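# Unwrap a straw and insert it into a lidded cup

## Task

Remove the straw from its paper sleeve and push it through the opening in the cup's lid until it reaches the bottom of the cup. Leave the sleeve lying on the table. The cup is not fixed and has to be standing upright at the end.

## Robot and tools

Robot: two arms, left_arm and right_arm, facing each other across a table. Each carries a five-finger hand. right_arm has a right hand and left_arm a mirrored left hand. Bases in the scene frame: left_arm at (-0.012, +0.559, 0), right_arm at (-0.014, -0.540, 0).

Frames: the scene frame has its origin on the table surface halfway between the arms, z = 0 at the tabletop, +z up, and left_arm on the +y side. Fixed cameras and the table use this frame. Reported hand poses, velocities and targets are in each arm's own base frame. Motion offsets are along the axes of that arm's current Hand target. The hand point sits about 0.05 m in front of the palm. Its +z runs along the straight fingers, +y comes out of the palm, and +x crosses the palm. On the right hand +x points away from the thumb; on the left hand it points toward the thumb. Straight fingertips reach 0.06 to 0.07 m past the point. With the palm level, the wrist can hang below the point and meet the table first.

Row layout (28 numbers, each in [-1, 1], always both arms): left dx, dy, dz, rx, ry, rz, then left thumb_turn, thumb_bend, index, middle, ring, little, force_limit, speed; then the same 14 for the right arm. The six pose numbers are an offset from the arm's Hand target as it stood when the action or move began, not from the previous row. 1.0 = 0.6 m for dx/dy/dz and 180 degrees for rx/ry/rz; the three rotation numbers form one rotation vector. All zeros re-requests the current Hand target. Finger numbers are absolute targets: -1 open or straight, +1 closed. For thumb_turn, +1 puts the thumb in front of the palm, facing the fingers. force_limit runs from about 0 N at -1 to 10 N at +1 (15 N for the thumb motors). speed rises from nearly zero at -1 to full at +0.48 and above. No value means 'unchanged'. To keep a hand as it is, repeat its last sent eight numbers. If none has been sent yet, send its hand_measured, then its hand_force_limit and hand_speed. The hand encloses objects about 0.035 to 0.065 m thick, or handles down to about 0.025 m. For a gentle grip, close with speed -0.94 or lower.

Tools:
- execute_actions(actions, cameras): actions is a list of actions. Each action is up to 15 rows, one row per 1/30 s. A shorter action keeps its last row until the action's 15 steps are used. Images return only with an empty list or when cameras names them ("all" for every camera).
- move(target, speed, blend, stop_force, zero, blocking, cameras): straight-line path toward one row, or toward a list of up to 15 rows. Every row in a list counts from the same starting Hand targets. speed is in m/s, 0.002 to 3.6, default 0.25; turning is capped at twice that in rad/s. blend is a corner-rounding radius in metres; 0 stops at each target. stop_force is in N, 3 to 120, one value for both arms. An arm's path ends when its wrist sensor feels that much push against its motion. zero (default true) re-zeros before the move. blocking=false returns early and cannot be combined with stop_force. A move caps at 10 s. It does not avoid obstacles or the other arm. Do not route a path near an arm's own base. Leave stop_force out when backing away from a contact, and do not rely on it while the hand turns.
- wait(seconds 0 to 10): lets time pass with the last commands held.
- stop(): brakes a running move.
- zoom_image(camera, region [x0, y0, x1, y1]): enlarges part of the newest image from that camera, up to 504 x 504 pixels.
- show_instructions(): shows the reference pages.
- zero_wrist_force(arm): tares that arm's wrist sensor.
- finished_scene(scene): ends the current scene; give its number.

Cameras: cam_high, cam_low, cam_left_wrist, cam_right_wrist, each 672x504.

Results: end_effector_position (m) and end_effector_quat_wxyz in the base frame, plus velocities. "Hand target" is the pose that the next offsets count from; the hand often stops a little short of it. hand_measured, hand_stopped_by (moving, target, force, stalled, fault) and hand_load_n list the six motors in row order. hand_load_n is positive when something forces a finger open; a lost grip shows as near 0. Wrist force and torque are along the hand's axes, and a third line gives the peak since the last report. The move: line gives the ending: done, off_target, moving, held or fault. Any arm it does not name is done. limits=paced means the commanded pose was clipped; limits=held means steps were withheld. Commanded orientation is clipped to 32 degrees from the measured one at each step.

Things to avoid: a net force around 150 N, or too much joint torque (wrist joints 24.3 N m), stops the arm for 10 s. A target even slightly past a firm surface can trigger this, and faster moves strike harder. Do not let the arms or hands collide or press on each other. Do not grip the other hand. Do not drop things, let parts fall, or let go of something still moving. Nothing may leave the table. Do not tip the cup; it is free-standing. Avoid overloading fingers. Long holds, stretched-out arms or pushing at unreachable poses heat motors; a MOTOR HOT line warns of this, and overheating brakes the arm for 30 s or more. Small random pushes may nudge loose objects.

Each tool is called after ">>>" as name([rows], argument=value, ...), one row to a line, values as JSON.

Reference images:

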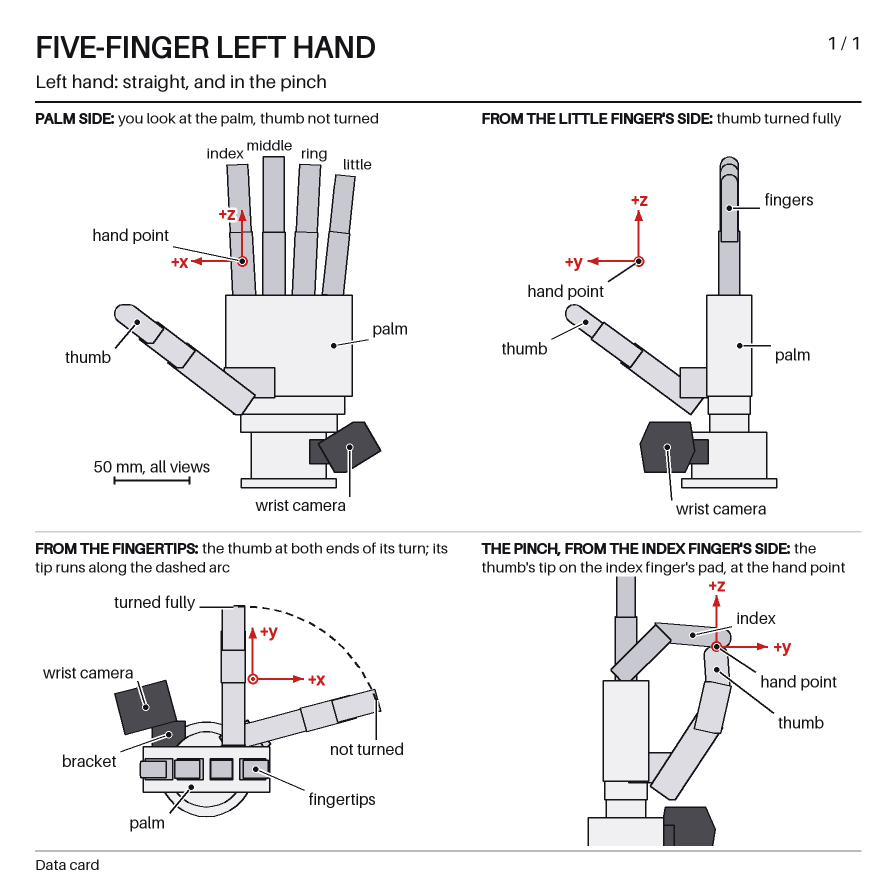

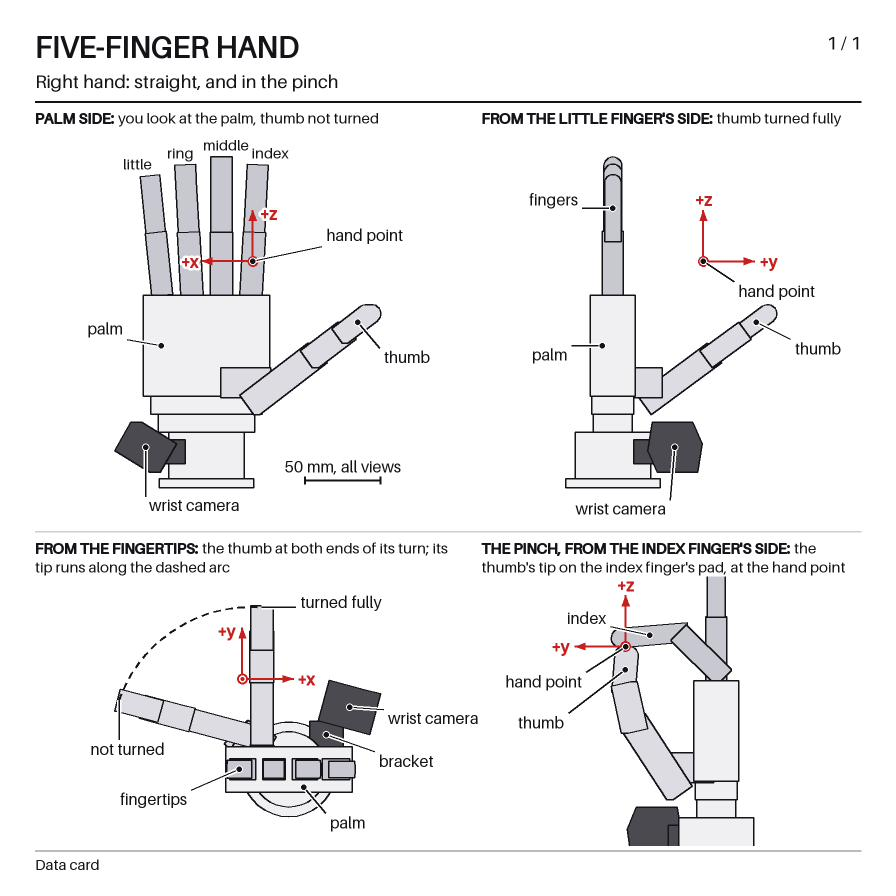

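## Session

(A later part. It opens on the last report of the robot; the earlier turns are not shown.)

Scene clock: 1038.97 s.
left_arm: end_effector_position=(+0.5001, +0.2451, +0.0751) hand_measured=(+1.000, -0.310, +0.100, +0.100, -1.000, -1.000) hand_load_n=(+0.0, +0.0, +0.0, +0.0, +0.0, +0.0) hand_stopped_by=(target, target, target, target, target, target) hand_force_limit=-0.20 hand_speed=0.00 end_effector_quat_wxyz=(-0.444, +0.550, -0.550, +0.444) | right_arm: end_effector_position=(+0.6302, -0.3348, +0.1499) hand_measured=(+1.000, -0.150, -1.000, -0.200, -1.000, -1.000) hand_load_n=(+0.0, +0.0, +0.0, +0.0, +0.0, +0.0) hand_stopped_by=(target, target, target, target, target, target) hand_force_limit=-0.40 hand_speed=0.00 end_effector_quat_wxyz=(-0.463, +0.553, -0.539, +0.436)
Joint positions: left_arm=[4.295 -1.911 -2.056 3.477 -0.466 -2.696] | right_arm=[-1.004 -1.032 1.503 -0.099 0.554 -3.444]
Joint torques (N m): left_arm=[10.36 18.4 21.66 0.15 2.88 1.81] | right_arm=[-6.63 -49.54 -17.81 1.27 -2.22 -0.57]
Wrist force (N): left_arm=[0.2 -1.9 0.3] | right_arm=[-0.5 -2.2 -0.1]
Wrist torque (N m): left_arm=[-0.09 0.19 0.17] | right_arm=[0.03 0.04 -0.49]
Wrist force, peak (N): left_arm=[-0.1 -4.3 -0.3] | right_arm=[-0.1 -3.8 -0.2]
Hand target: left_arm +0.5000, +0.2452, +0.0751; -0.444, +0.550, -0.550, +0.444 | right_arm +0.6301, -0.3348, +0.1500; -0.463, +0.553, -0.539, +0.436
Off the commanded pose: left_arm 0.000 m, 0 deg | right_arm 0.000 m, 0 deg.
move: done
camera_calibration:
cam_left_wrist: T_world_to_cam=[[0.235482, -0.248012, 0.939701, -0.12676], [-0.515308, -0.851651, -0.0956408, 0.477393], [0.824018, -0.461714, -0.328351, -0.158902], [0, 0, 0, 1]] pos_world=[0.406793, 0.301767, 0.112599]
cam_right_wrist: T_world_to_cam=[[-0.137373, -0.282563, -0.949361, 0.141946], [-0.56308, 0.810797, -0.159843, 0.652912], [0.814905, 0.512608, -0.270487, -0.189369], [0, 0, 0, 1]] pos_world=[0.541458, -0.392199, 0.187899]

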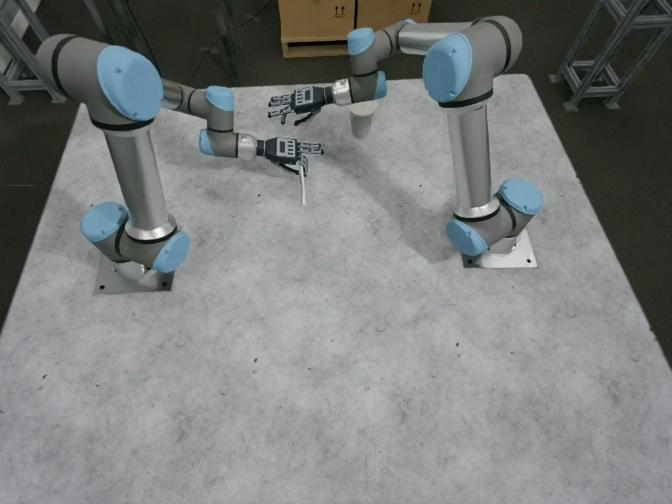

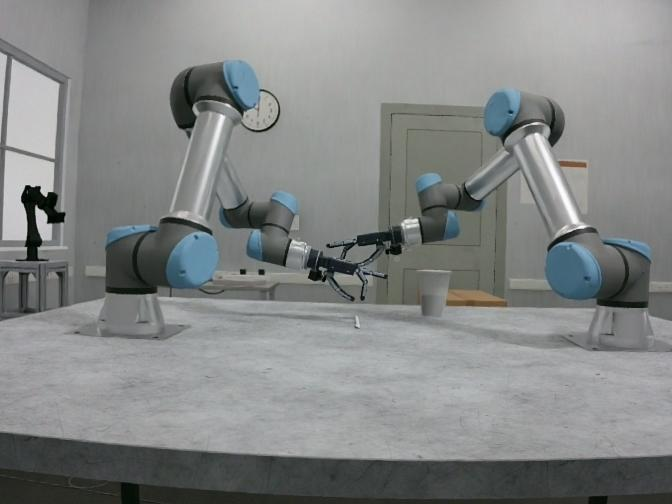

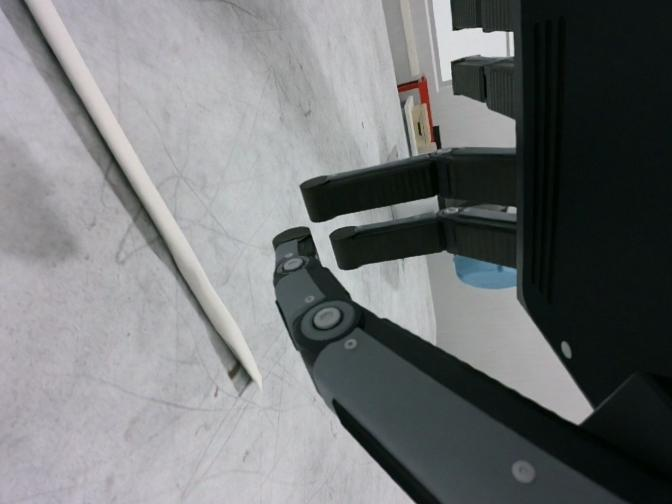

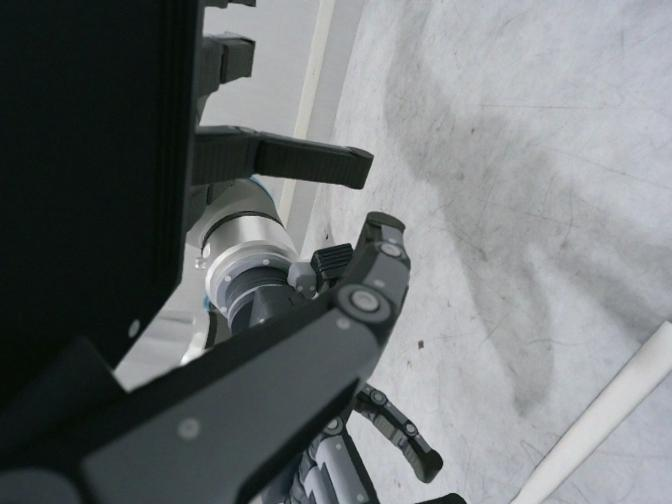

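>>> move(target=[-0.02, 0.0795, 0.0112, 0, 0, 0, 1, -0.31, 0.1, 0.1, -1, -1, -0.2, 0, -0.0083, 0.1, 0.0193, 0, 0, 0, 1, -0.15, -1, -0.2, -1, -1, -0.4, 0], speed=0.15)

>>> move(target=[0, 0.0244, 0.0053, 0, 0, 0, 1, -0.31, 0.1, 0.1, -1, -1, -0.2, 0, 0, 0, 0, 0, 0, 0, 1, -0.15, -1, -0.2, -1, -1, -0.4, 0], speed=0.01, stop_force=3, cameras=["cam_left_wrist", "cam_low", "cam_right_wrist"])

>>> zoom_image(camera="cam_left_wrist", region=[180, 120, 420, 300])

>>> zoom_image(camera="cam_low", region=[310, 260, 410, 335])

Scene clock: 1082.67 s.
left_arm: end_effector_position=(+0.4965, +0.2572, +0.0271) hand_measured=(+1.000, -0.310, +0.100, +0.100, -1.000, -1.000) hand_load_n=(+0.0, +0.0, +0.0, +0.0, +0.0, +0.0) hand_stopped_by=(target, target, target, target, target, target) hand_force_limit=-0.20 hand_speed=0.00 end_effector_quat_wxyz=(-0.444, +0.550, -0.550, +0.444) | right_arm: end_effector_position=(+0.6298, -0.3288, +0.0889) hand_measured=(+1.000, -0.150, -1.000, -0.200, -1.000, -1.000) hand_load_n=(+0.0, +0.0, +0.0, +0.0, +0.0, +0.0) hand_stopped_by=(target, target, target, target, target, target) hand_force_limit=-0.40 hand_speed=0.00 end_effector_quat_wxyz=(-0.463, +0.553, -0.539, +0.436)
Joint positions: left_arm=[4.317 -2.027 -2.061 3.577 -0.447 -2.672] | right_arm=[-0.999 -0.968 1.577 -0.24 0.559 -3.441]
Joint torques (N m): left_arm=[-8.43 23.88 20.67 -1.56 -1.83 -1.51] | right_arm=[-3.58 -46.2 -21.22 1.24 -0.73 0.07]
Wrist force (N): left_arm=[0.3 -2.0 0.2] | right_arm=[-0.4 -2.1 0.0]
Wrist torque (N m): left_arm=[-0.12 0.18 0.14] | right_arm=[0.03 0.03 -0.48]
Wrist force, peak (N): left_arm=[0.6 -3.1 0.4] | right_arm=[-0.5 -3.7 -0.3]
Hand target: left_arm +0.4965, +0.2572, +0.0270; -0.444, +0.550, -0.550, +0.444 | right_arm +0.6298, -0.3288, +0.0890; -0.463, +0.553, -0.539, +0.436
Off the commanded pose: left_arm 0.000 m, 0 deg | right_arm 0.000 m, 0 deg.
move: done

Scene clock: 1084.50 s.
left_arm: end_effector_position=(+0.4965, +0.2572, +0.0166) hand_measured=(+1.000, -0.310, +0.100, +0.100, -1.000, -1.000) hand_load_n=(-0.5, -0.5, +0.0, +0.0, -0.5, +0.0) hand_stopped_by=(target, target, target, target, target, target) hand_force_limit=-0.20 hand_speed=0.00 end_effector_quat_wxyz=(-0.444, +0.550, -0.550, +0.444) | right_arm: end_effector_position=(+0.6298, -0.3288, +0.0890) hand_measured=(+1.000, -0.150, -1.000, -0.200, -1.000, -1.000) hand_load_n=(+0.0, +0.0, +0.0, +0.0, +0.0, +0.0) hand_stopped_by=(target, target, target, target, target, target) hand_force_limit=-0.40 hand_speed=0.00 end_effector_quat_wxyz=(-0.463, +0.553, -0.539, +0.436)
Joint positions: left_arm=[4.317 -2.05 -2.065 3.604 -0.447 -2.672] | right_arm=[-0.999 -0.968 1.577 -0.24 0.559 -3.441]
Joint torques (N m): left_arm=[-8.01 31.84 21.09 -2.66 -1.83 0.39] | right_arm=[-5.79 -49.28 -22.99 -2.59 -2.04 -0.65]
Wrist force (N): left_arm=[0.4 -4.9 -2.4] | right_arm=[-0.6 -2.1 0.0]
Wrist torque (N m): left_arm=[-0.31 0.15 0.20] | right_arm=[0.02 0.05 -0.49]
Wrist force, peak (N): left_arm=[0.6 -10.8 -8.1] | right_arm=[-0.5 -2.3 0.0]
Hand target: left_arm +0.4965, +0.2572, +0.0166; -0.444, +0.550, -0.550, +0.444 (not the last commanded pose) | right_arm +0.6298, -0.3288, +0.0890; -0.463, +0.553, -0.539, +0.436
Off the commanded pose: left_arm 0.005 m, 0 deg | right_arm 0.000 m, 0 deg.
move: contact (left_arm)
camera_calibration:
cam_left_wrist: T_world_to_cam=[[0.235502, -0.248025, 0.939693, -0.0679659], [-0.515239, -0.85169, -0.0956704, 0.480285], [0.824056, -0.461635, -0.328367, -0.169679], [0, 0, 0, 1]] pos_world=[0.403293, 0.313867, 0.054099]
cam_right_wrist: T_world_to_cam=[[-0.137273, -0.282753, -0.949319, 0.0855421], [-0.563042, 0.810778, -0.160071, 0.638073], [0.814947, 0.512534, -0.2705, -0.208668], [0, 0, 0, 1]] pos_world=[0.541058, -0.386198, 0.126899]
Images, in order (width x height): cam_low 672x504, cam_left_wrist 672x504, cam_right_wrist 672x504.

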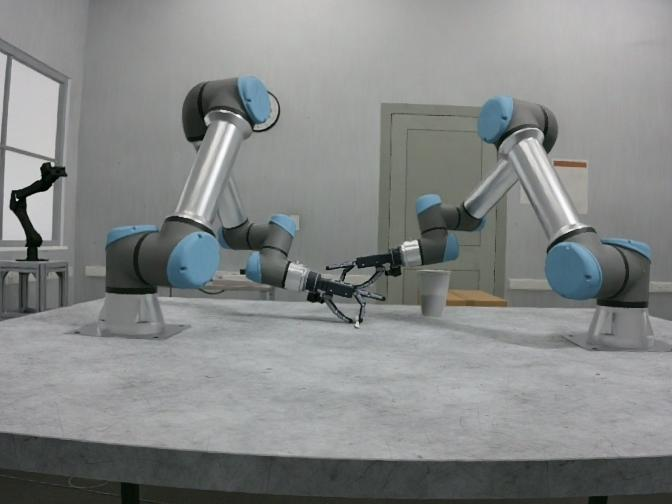

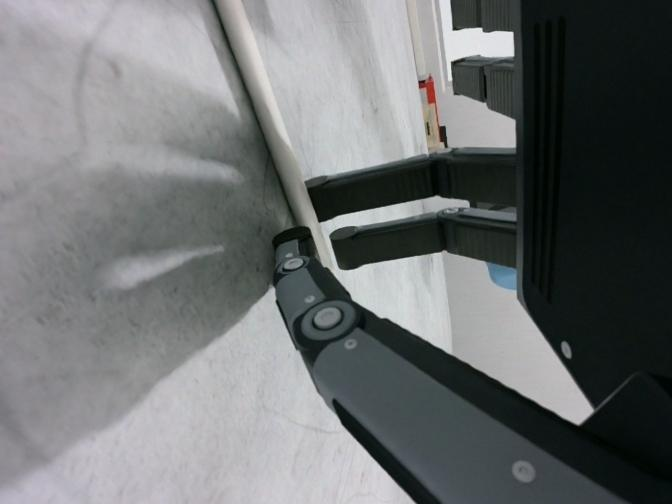

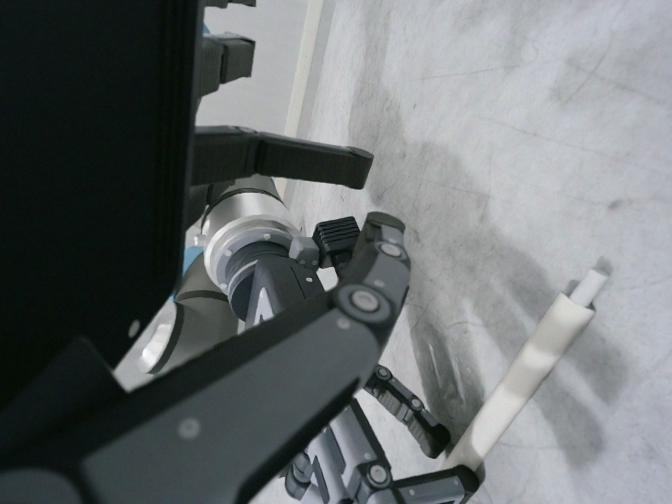

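Scaled by 2.100.

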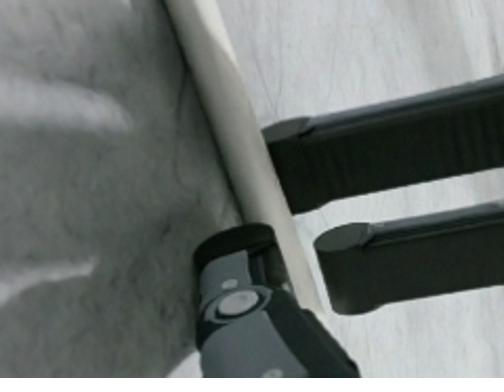

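Scaled by 5.040.

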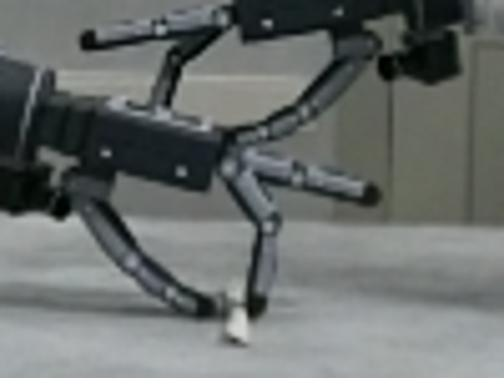

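>>> move([
  [0, -0.00245, -0.0005, 0, 0, 0, 1, -0.31, 0.1, 0.1, -1, -1, -0.2, -0.9, 0, 0, 0, 0, 0, 0, 1, -0.15, -1, -0.2, -1, -1, -0.4, 0],
  [0, -0.00245, -0.0005, 0, 0, 0, 1, -0.31, 0.6, 0.6, -1, -1, -0.1, -0.9, 0, 0, 0, 0, 0, 0, 1, -0.15, -1, -0.2, -1, -1, -0.4, 0],
], speed=0.05, cameras=["cam_left_wrist", "cam_low", "cam_right_wrist"])

>>> zoom_image(camera="cam_left_wrist", region=[180, 120, 420, 300])

>>> zoom_image(camera="cam_low", region=[330, 290, 390, 335])

Scene clock: 1094.33 s.
left_arm: end_effector_position=(+0.4965, +0.2572, +0.0181) hand_measured=(+1.000, -0.312, +0.404, +0.246, -1.000, -1.000) hand_load_n=(+0.5, +5.5, +5.5, +5.5, +0.0, +0.0) hand_stopped_by=(target, target, force, force, target, target) hand_force_limit=-0.10 hand_speed=-0.90 end_effector_quat_wxyz=(-0.444, +0.550, -0.550, +0.444) | right_arm: end_effector_position=(+0.6298, -0.3288, +0.0890) hand_measured=(+1.000, -0.150, -1.000, -0.200, -1.000, -1.000) hand_load_n=(+0.0, +0.0, +0.0, +0.0, +0.0, +0.0) hand_stopped_by=(target, target, target, target, target, target) hand_force_limit=-0.40 hand_speed=0.00 end_effector_quat_wxyz=(-0.463, +0.553, -0.539, +0.436)
Joint positions: left_arm=[4.317 -2.047 -2.065 3.6 -0.447 -2.673] | right_arm=[-0.999 -0.968 1.577 -0.24 0.559 -3.441]
Joint torques (N m): left_arm=[-7.12 23.67 17.94 0.04 -1.84 -1.75] | right_arm=[-5.28 -50.63 -23.27 -2.66 -2.03 -0.61]
Wrist force (N): left_arm=[0.1 -6.3 0.1] | right_arm=[-0.5 -2.1 0.1]
Wrist torque (N m): left_arm=[-0.29 0.22 0.22] | right_arm=[0.01 0.04 -0.49]
Wrist force, peak (N): left_arm=[0.3 -6.4 0.4] | right_arm=[-0.6 -2.3 0.0]
Hand target: left_arm +0.4965, +0.2572, +0.0181; -0.444, +0.550, -0.550, +0.444 | right_arm +0.6298, -0.3288, +0.0890; -0.463, +0.553, -0.539, +0.436
Off the commanded pose: left_arm 0.000 m, 0 deg | right_arm 0.000 m, 0 deg.
move: done
camera_calibration:
cam_left_wrist: T_world_to_cam=[[0.235467, -0.248083, 0.939686, -0.0693426], [-0.515256, -0.851673, -0.095734, 0.480433], [0.824055, -0.461637, -0.328367, -0.169186], [0, 0, 0, 1]] pos_world=[0.403293, 0.313867, 0.0555989]
cam_right_wrist: T_world_to_cam=[[-0.137273, -0.282753, -0.949319, 0.0855421], [-0.563042, 0.810778, -0.160071, 0.638073], [0.814947, 0.512534, -0.2705, -0.208668], [0, 0, 0, 1]] pos_world=[0.541058, -0.386198, 0.126899]
Images, in order (width x height): cam_low 672x504, cam_left_wrist 672x504, cam_right_wrist 672x504.

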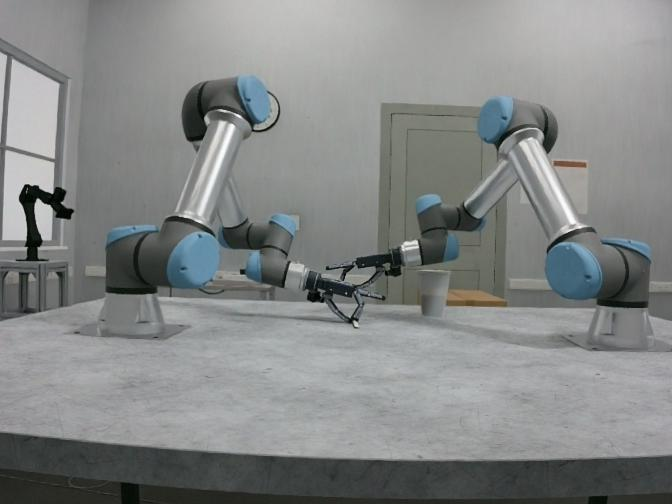

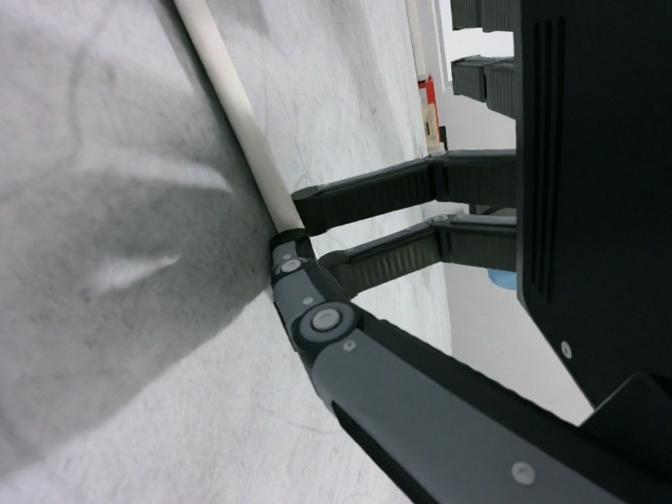

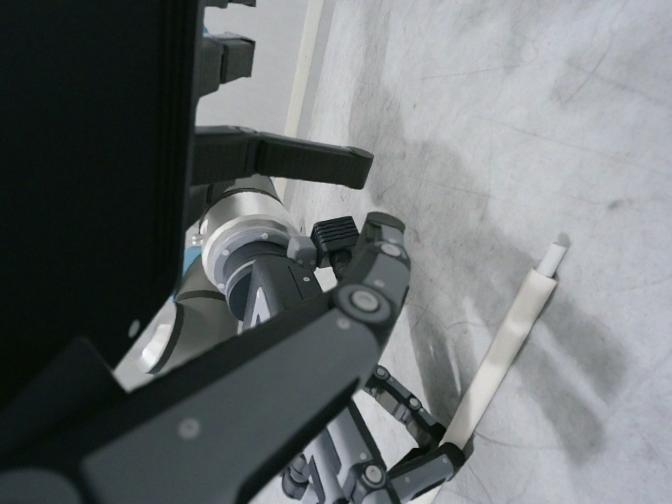

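Scaled by 2.100.

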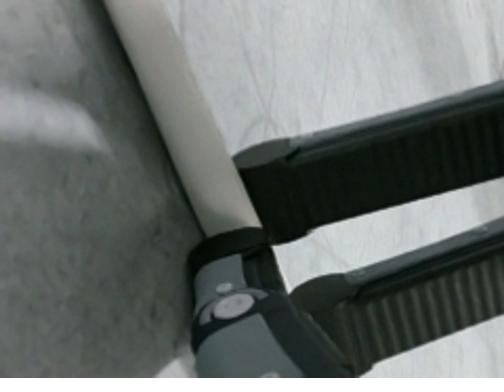

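Scaled by 8.400.

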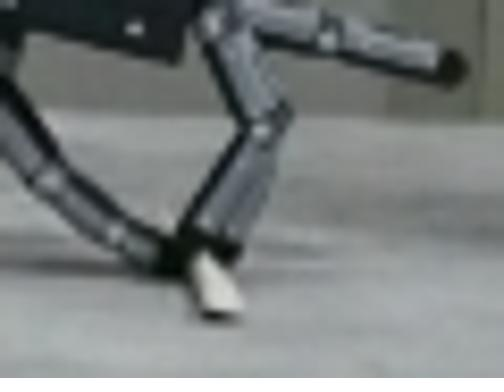

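>>> zoom_image(camera="cam_right_wrist", region=[420, 200, 620, 480])

Scaled by 1.800.

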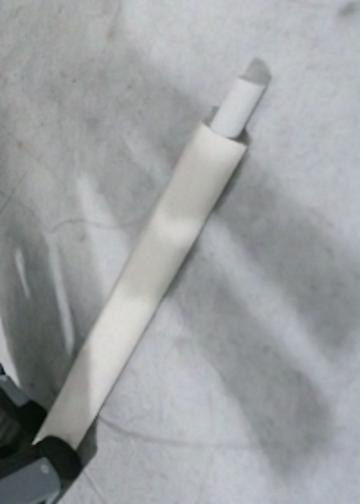

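>>> move(target=[0, 0, 0, 0, 0, 0, 1, -0.31, 0.6, 0.6, -1, -1, -0.1, -0.9, 0.0042, 0.0683, 0.0125, 0, 0, 0, 1, -0.15, -1, -0.2, -1, -1, -0.4, 0], speed=0.1, cameras=["cam_right_wrist", "cam_low"])

>>> zoom_image(camera="cam_right_wrist", region=[320, 140, 520, 340])

>>> zoom_image(camera="cam_low", region=[310, 260, 410, 335])

Scene clock: 1139.60 s.
left_arm: end_effector_position=(+0.4965, +0.2572, +0.0181) hand_measured=(+1.000, -0.312, +0.404, +0.246, -1.000, -1.000) hand_load_n=(+0.5, +5.5, +5.5, +5.5, +0.0, +0.0) hand_stopped_by=(target, target, force, force, target, target) hand_force_limit=-0.10 hand_speed=-0.90 end_effector_quat_wxyz=(-0.444, +0.550, -0.550, +0.444) | right_arm: end_effector_position=(+0.6295, -0.3300, +0.0526) hand_measured=(+1.000, -0.150, -1.000, -0.200, -1.000, -1.000) hand_load_n=(+0.0, +0.0, +0.0, +0.0, +0.0, +0.0) hand_stopped_by=(target, target, target, target, target, target) hand_force_limit=-0.40 hand_speed=0.00 end_effector_quat_wxyz=(-0.463, +0.553, -0.539, +0.435)
Joint positions: left_arm=[4.317 -2.047 -2.065 3.6 -0.447 -2.673] | right_arm=[-1.001 -0.915 1.597 -0.311 0.557 -3.443]
Joint torques (N m): left_arm=[-6.89 24.31 9.6 -0.02 -0.96 -0.72] | right_arm=[-0.4 -41.4 -15.25 -0.38 -0.4 0.3]
Wrist force (N): left_arm=[0.1 -6.4 0.1] | right_arm=[-0.1 -3.6 -0.3]
Wrist torque (N m): left_arm=[-0.31 0.22 0.22] | right_arm=[-0.15 0.01 -0.46]
Wrist force, peak (N): left_arm=[0.0 -6.7 0.1] | right_arm=[-1.5 -6.8 0.5]
Hand target: left_arm +0.4965, +0.2572, +0.0181; -0.444, +0.550, -0.550, +0.444 | right_arm +0.6295, -0.3300, +0.0526; -0.463, +0.553, -0.539, +0.435 (not the last commanded pose)
Off the commanded pose: left_arm 0.000 m, 0 deg | right_arm 0.005 m, 0 deg.
FORCE FAULT: contact force on the right arm reached its limit, and that arm stopped. The contact can be on any part of that arm, not only on its tool. That arm's remaining commands of this call were not run. That arm is still stopped at the end of this call. That arm stays stopped for about 10 more seconds. Until then a move that you send moves the other arm only, and its call returns only when the move has ended. Once the stop has ended, the next robot result says so. If the stop ends while you think or write, that arm runs what you send next, counted from a new Hand target: where the arm stands when the stop ends. While its stop runs, that arm, its gripper or tool too, takes no new command. Until it ends, the stop uses up actions while you think or wait. An arm that is not stopped still takes commands.
move: fault (right_arm)
camera_calibration:
cam_right_wrist: T_world_to_cam=[[-0.137442, -0.282613, -0.949336, 0.050848], [-0.563732, 0.810385, -0.159632, 0.633244], [0.814442, 0.513231, -0.270699, -0.217066], [0, 0, 0, 1]] pos_world=[0.540756, -0.387395, 0.0905983]
Images, in order (width x height): cam_low 672x504, cam_right_wrist 672x504.

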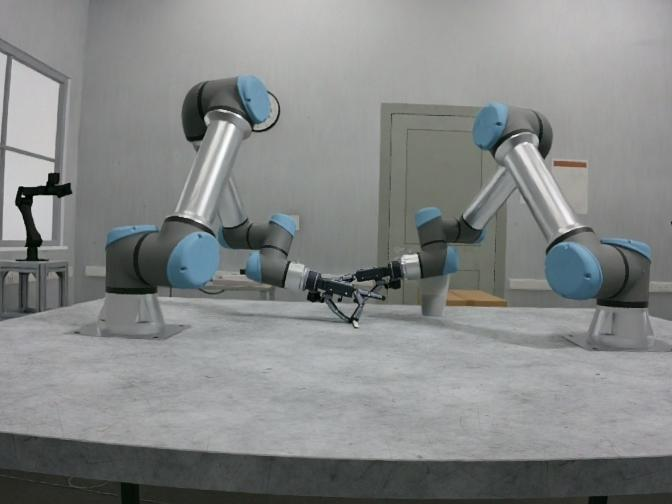

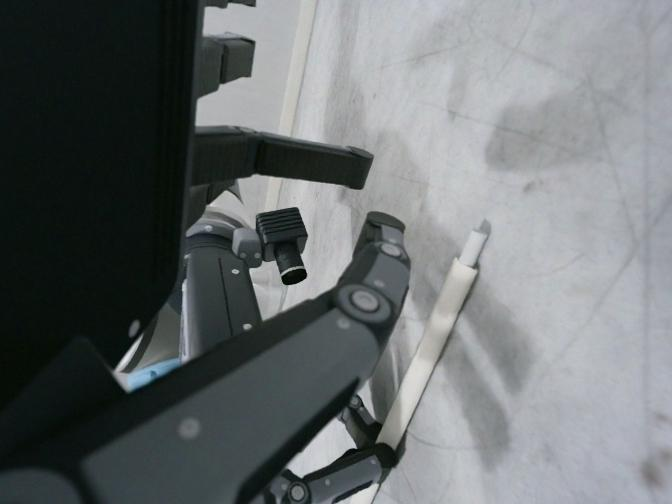

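Scaled by 2.520.

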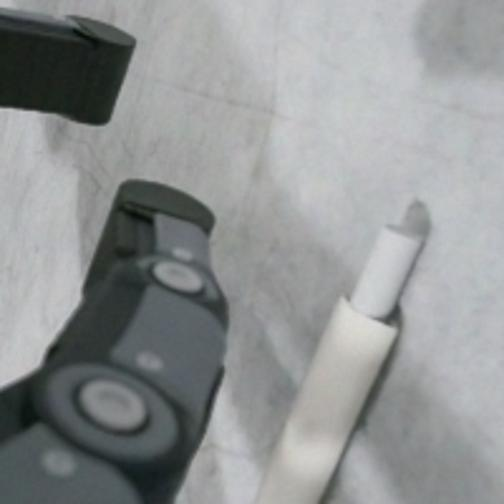

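Scaled by 5.040.

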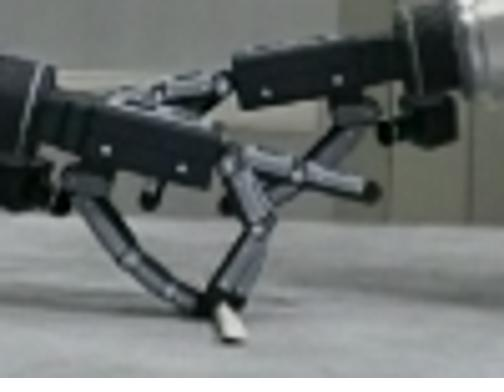

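>>> wait(seconds=2, cameras=["cam_high", "cam_low", "cam_left_wrist"])

>>> zoom_image(camera="cam_high", region=[280, 60, 440, 220])

>>> zoom_image(camera="cam_low", region=[380, 230, 480, 330])

Scene clock: 1152.83 s.
left_arm: end_effector_position=(+0.4965, +0.2572, +0.0181) hand_measured=(+1.000, -0.312, +0.404, +0.246, -1.000, -1.000) hand_load_n=(+0.5, +5.5, +5.5, +5.5, +0.0, +0.5) hand_stopped_by=(target, target, force, force, target, target) hand_force_limit=-0.10 hand_speed=-0.90 end_effector_quat_wxyz=(-0.444, +0.550, -0.550, +0.444) | right_arm: end_effector_position=(+0.6295, -0.3300, +0.0526) hand_measured=(+1.000, -0.150, -1.000, -0.200, -1.000, -1.000) hand_load_n=(+0.0, +0.0, -0.5, +0.0, +0.0, -0.5) hand_stopped_by=(target, target, target, target, target, target) hand_force_limit=-0.40 hand_speed=0.00 end_effector_quat_wxyz=(-0.463, +0.553, -0.539, +0.435)
Joint positions: left_arm=[4.317 -2.047 -2.065 3.6 -0.447 -2.673] | right_arm=[-1.001 -0.915 1.597 -0.311 0.557 -3.443]
Joint torques (N m): left_arm=[-1.87 22.85 0.13 -0.1 1.2 1.22] | right_arm=[0.68 -40.57 -16.04 0.05 -0.34 0.24]
Wrist force (N): left_arm=[0.2 -6.1 0.1] | right_arm=[-0.4 -2.1 0.0]
Wrist torque (N m): left_arm=[-0.26 0.22 0.22] | right_arm=[0.01 0.05 -0.43]
Wrist force, peak (N): left_arm=[0.1 -6.8 -0.1] | right_arm=[-0.3 -2.9 -0.3]
Hand target: left_arm +0.4965, +0.2572, +0.0181; -0.444, +0.550, -0.550, +0.444 | right_arm +0.6295, -0.3300, +0.0526; -0.463, +0.553, -0.539, +0.435 (not the last commanded pose)
Off the commanded pose: left_arm 0.000 m, 0 deg | right_arm 0.005 m, 0 deg.
FORCE FAULT, CONTINUED: the right arm's stop, for the force fault that an earlier result reported, is over. The rest of the stop counts as 20 of the actions that you can send in this scene. That arm's target is now where it stood when the stop ended, not its last command. That arm accepts commands again.
wait: 2.00 s; at rest from the start
camera_calibration:
cam_left_wrist: T_world_to_cam=[[0.235454, -0.248105, 0.939684, -0.0693305], [-0.515262, -0.851666, -0.0957574, 0.480435], [0.824055, -0.461637, -0.328367, -0.169186], [0, 0, 0, 1]] pos_world=[0.403293, 0.313867, 0.0555989]
Images, in order (width x height): cam_high 672x504, cam_low 672x504, cam_left_wrist 672x504.

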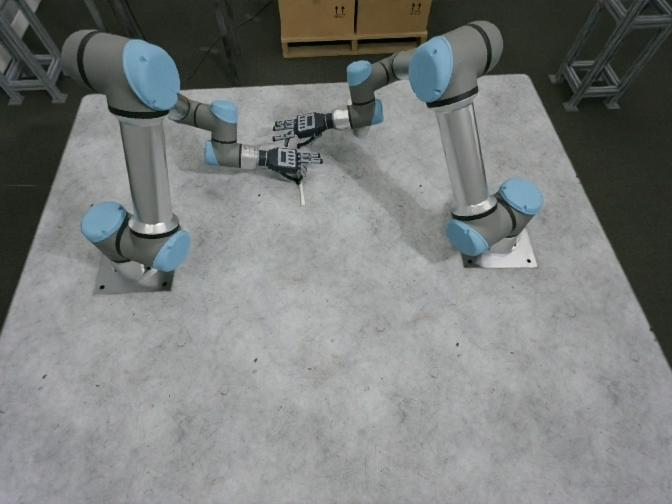

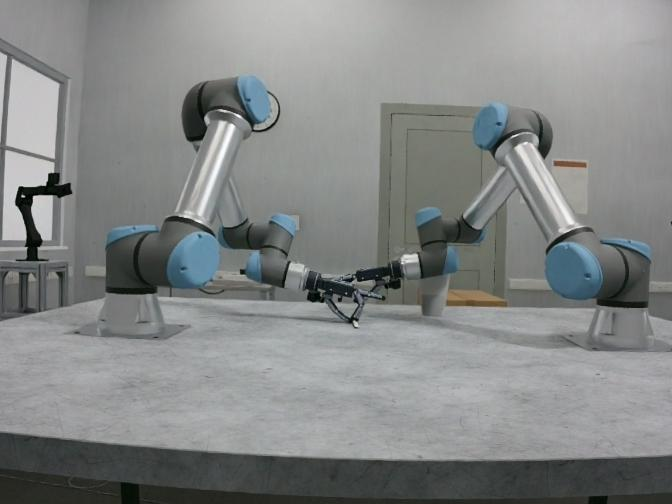

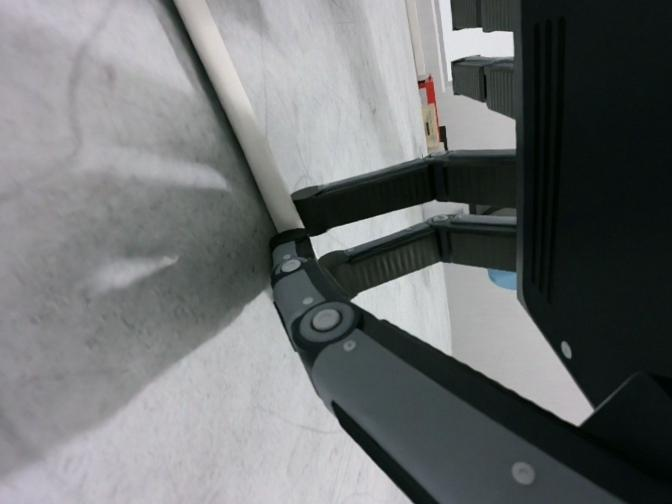

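Scaled by 3.150.

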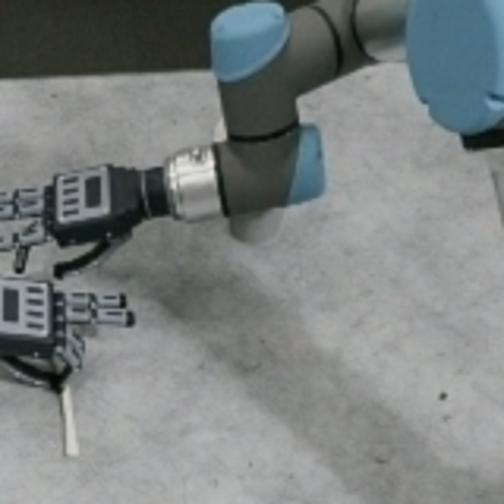

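Scaled by 5.040.

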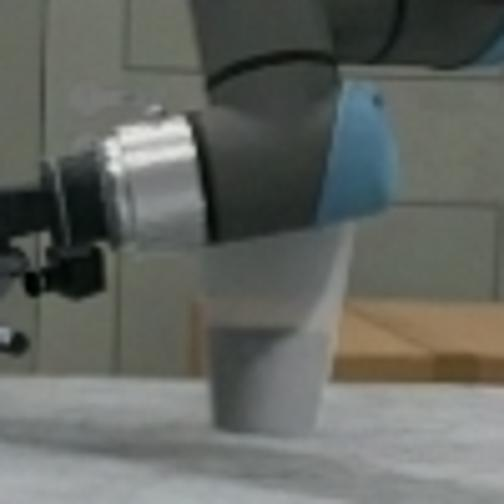

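>>> move(target=[0.2, -0.013, -0.0028, 0, 0, 0, 1, -0.31, 0.6, 0.6, -1, -1, -0.1, -0.9, -0.0023, -0.131, -0.0257, 0, 0, 0, 1, -0.15, -1, -0.2, -1, -1, -0.4, 0], speed=0.1, cameras=["cam_high", "cam_low", "cam_left_wrist", "cam_right_wrist"])

>>> zoom_image(camera="cam_low", region=[300, 240, 460, 340])

Scene clock: 1162.67 s.
left_arm: end_effector_position=(+0.4966, +0.1372, +0.0259) hand_measured=(+1.000, -0.312, +0.404, +0.246, -1.000, -1.000) hand_load_n=(+0.5, +6.0, +5.5, +4.0, +0.0, +0.0) hand_stopped_by=(target, target, force, force, target, target) hand_force_limit=-0.10 hand_speed=-0.90 end_effector_quat_wxyz=(-0.444, +0.550, -0.550, +0.444) | right_arm: end_effector_position=(+0.6294, -0.3300, +0.1329) hand_measured=(+1.000, -0.150, -1.000, -0.200, -1.000, -1.000) hand_load_n=(+0.0, +0.0, +0.0, +0.0, +0.0, +0.0) hand_stopped_by=(target, target, target, target, target, target) hand_force_limit=-0.40 hand_speed=0.00 end_effector_quat_wxyz=(-0.463, +0.553, -0.539, +0.435)
Joint positions: left_arm=[4.146 -1.866 -2.319 3.802 -0.602 -2.82] | right_arm=[-1.001 -1.021 1.535 -0.143 0.557 -3.443]
Joint torques (N m): left_arm=[9.24 15.55 19.8 -2.28 2.64 2.03] | right_arm=[-6.68 -29.92 -9.43 -2.61 -2.17 -1.81]
Wrist force (N): left_arm=[0.5 -1.6 0.2] | right_arm=[-0.6 -1.9 -0.1]
Wrist torque (N m): left_arm=[-0.07 0.14 0.09] | right_arm=[0.07 0.05 -0.41]
Wrist force, peak (N): left_arm=[0.4 -6.6 -0.2] | right_arm=[-0.6 -2.8 -0.3]
Hand target: left_arm +0.4966, +0.1372, +0.0260; -0.444, +0.550, -0.550, +0.444 | right_arm +0.6294, -0.3300, +0.1327; -0.463, +0.553, -0.539, +0.435
Off the commanded pose: left_arm 0.000 m, 0 deg | right_arm 0.000 m, 0 deg.
move: done
camera_calibration:
cam_left_wrist: T_world_to_cam=[[0.235467, -0.248083, 0.939686, -0.106536], [-0.515256, -0.851673, -0.095734, 0.378989], [0.824055, -0.461637, -0.328367, -0.221988], [0, 0, 0, 1]] pos_world=[0.403293, 0.193867, 0.0634989]
cam_right_wrist: T_world_to_cam=[[-0.137334, -0.282655, -0.94934, 0.126883], [-0.563666, 0.810408, -0.159748, 0.64612], [0.814506, 0.513172, -0.270619, -0.195376], [0, 0, 0, 1]] pos_world=[0.540756, -0.387496, 0.170799]

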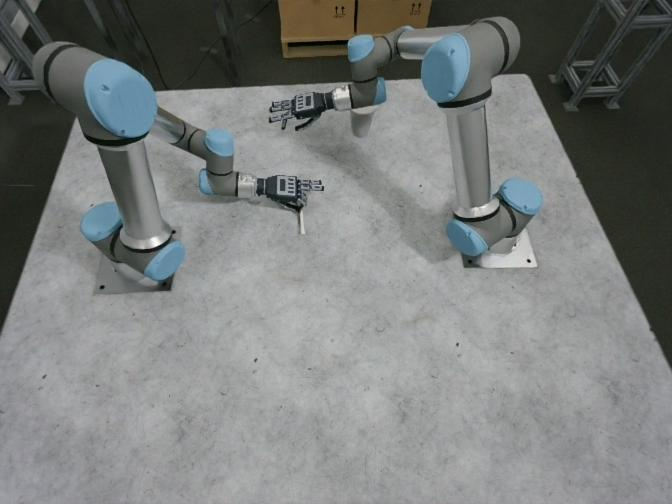

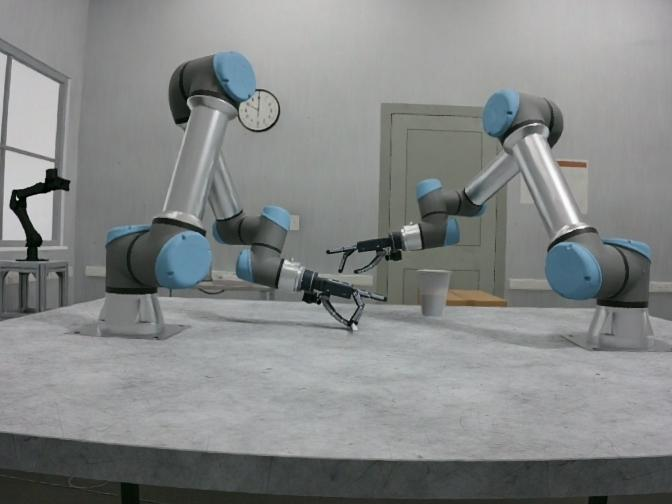

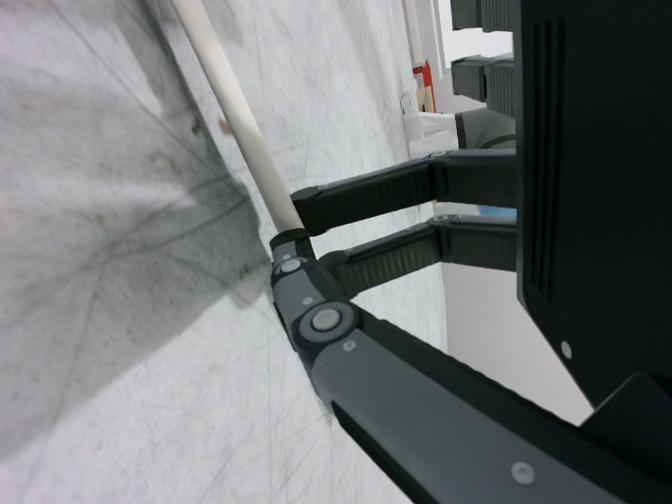

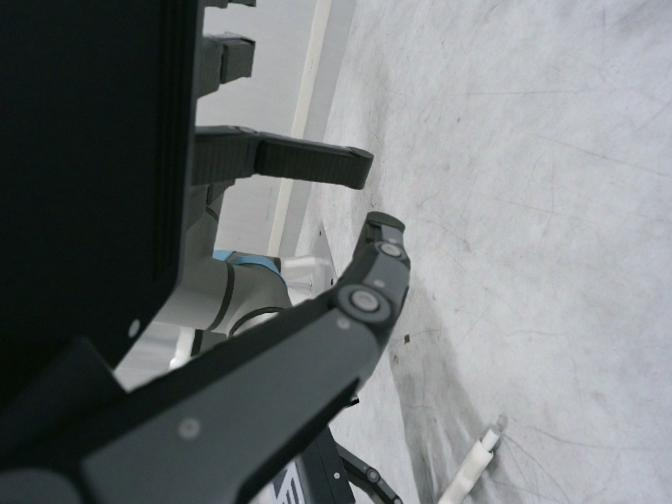

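Scaled by 3.150.

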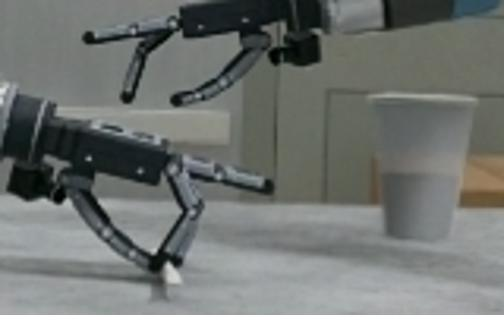

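>>> move(target=[0, 0, 0, 0, 0, 0, 1, -0.31, 0.6, 0.6, -1, -1, -0.1, -0.9, -0.1967, 0.1033, 0.0125, 0, 0, 0, 1, -0.15, -1, -0.2, -1, -1, -0.4, 0], speed=0.15, cameras=["cam_right_wrist", "cam_low"])

>>> zoom_image(camera="cam_right_wrist", region=[320, 140, 570, 390])

Scene clock: 1175.73 s.
left_arm: end_effector_position=(+0.4966, +0.1372, +0.0260) hand_measured=(+1.000, -0.312, +0.404, +0.246, -1.000, -1.000) hand_load_n=(+0.5, +6.0, +5.5, +4.0, +0.0, +0.0) hand_stopped_by=(target, target, force, force, target, target) hand_force_limit=-0.10 hand_speed=-0.90 end_effector_quat_wxyz=(-0.444, +0.550, -0.550, +0.444) | right_arm: end_effector_position=(+0.6201, -0.2112, +0.0727) hand_measured=(+1.000, -0.150, -1.000, -0.200, -1.000, -1.000) hand_load_n=(+0.0, +0.0, +0.0, +0.0, -0.5, +0.0) hand_stopped_by=(target, target, target, target, target, target) hand_force_limit=-0.40 hand_speed=0.00 end_effector_quat_wxyz=(-0.463, +0.553, -0.539, +0.435)
Joint positions: left_arm=[4.146 -1.866 -2.319 3.802 -0.602 -2.82] | right_arm=[-0.871 -1.111 1.868 -0.447 0.679 -3.368]
Joint torques (N m): left_arm=[8.33 19.06 20.51 -1.69 -0.11 1.99] | right_arm=[-1.47 -24.06 -11.14 1.08 -1.43 -1.76]
Wrist force (N): left_arm=[0.5 -1.5 0.3] | right_arm=[-0.3 -2.3 -0.2]
Wrist torque (N m): left_arm=[-0.07 0.14 0.09] | right_arm=[-0.03 0.01 -0.48]
Wrist force, peak (N): left_arm=[0.5 -1.9 0.4] | right_arm=[0.7 -2.7 -0.3]
Hand target: left_arm +0.4966, +0.1372, +0.0260; -0.444, +0.550, -0.550, +0.444 | right_arm +0.6200, -0.2112, +0.0725; -0.463, +0.553, -0.539, +0.435
Off the commanded pose: left_arm 0.000 m, 0 deg | right_arm 0.000 m, 0 deg.
move: done
camera_calibration:
cam_right_wrist: T_world_to_cam=[[-0.1373, -0.282634, -0.949351, 0.10201], [-0.563686, 0.810396, -0.159742, 0.534935], [0.814498, 0.513203, -0.270584, -0.264967], [0, 0, 0, 1]] pos_world=[0.531356, -0.268695, 0.110599]
Images, in order (width x height): cam_low 672x504, cam_right_wrist 672x504.

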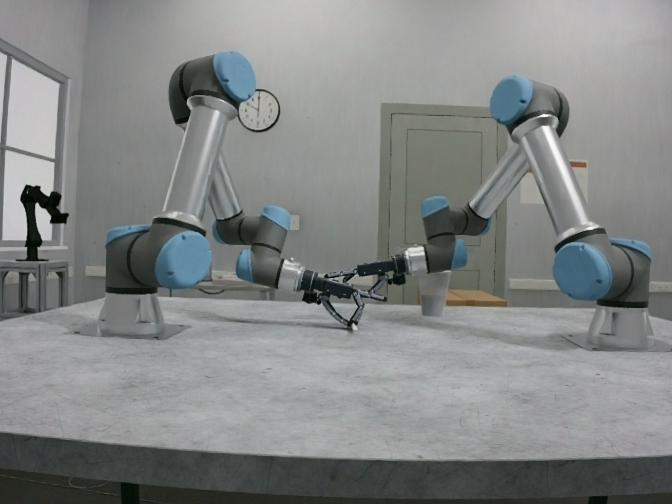

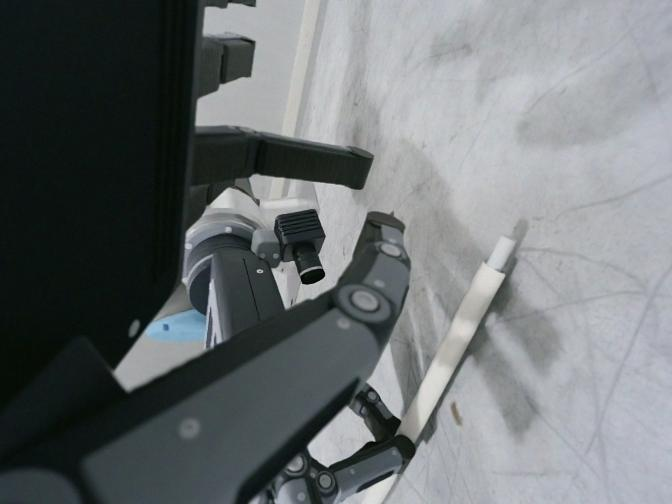

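Scaled by 2.016.

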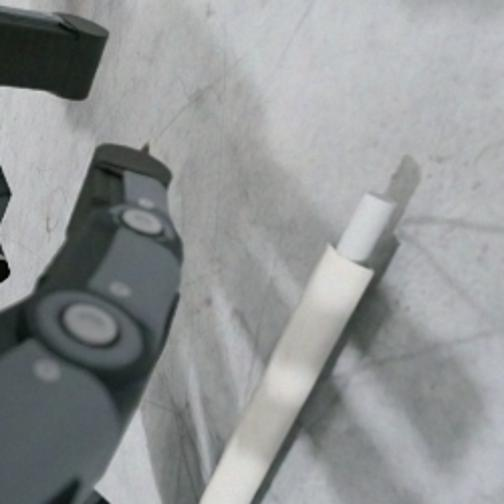

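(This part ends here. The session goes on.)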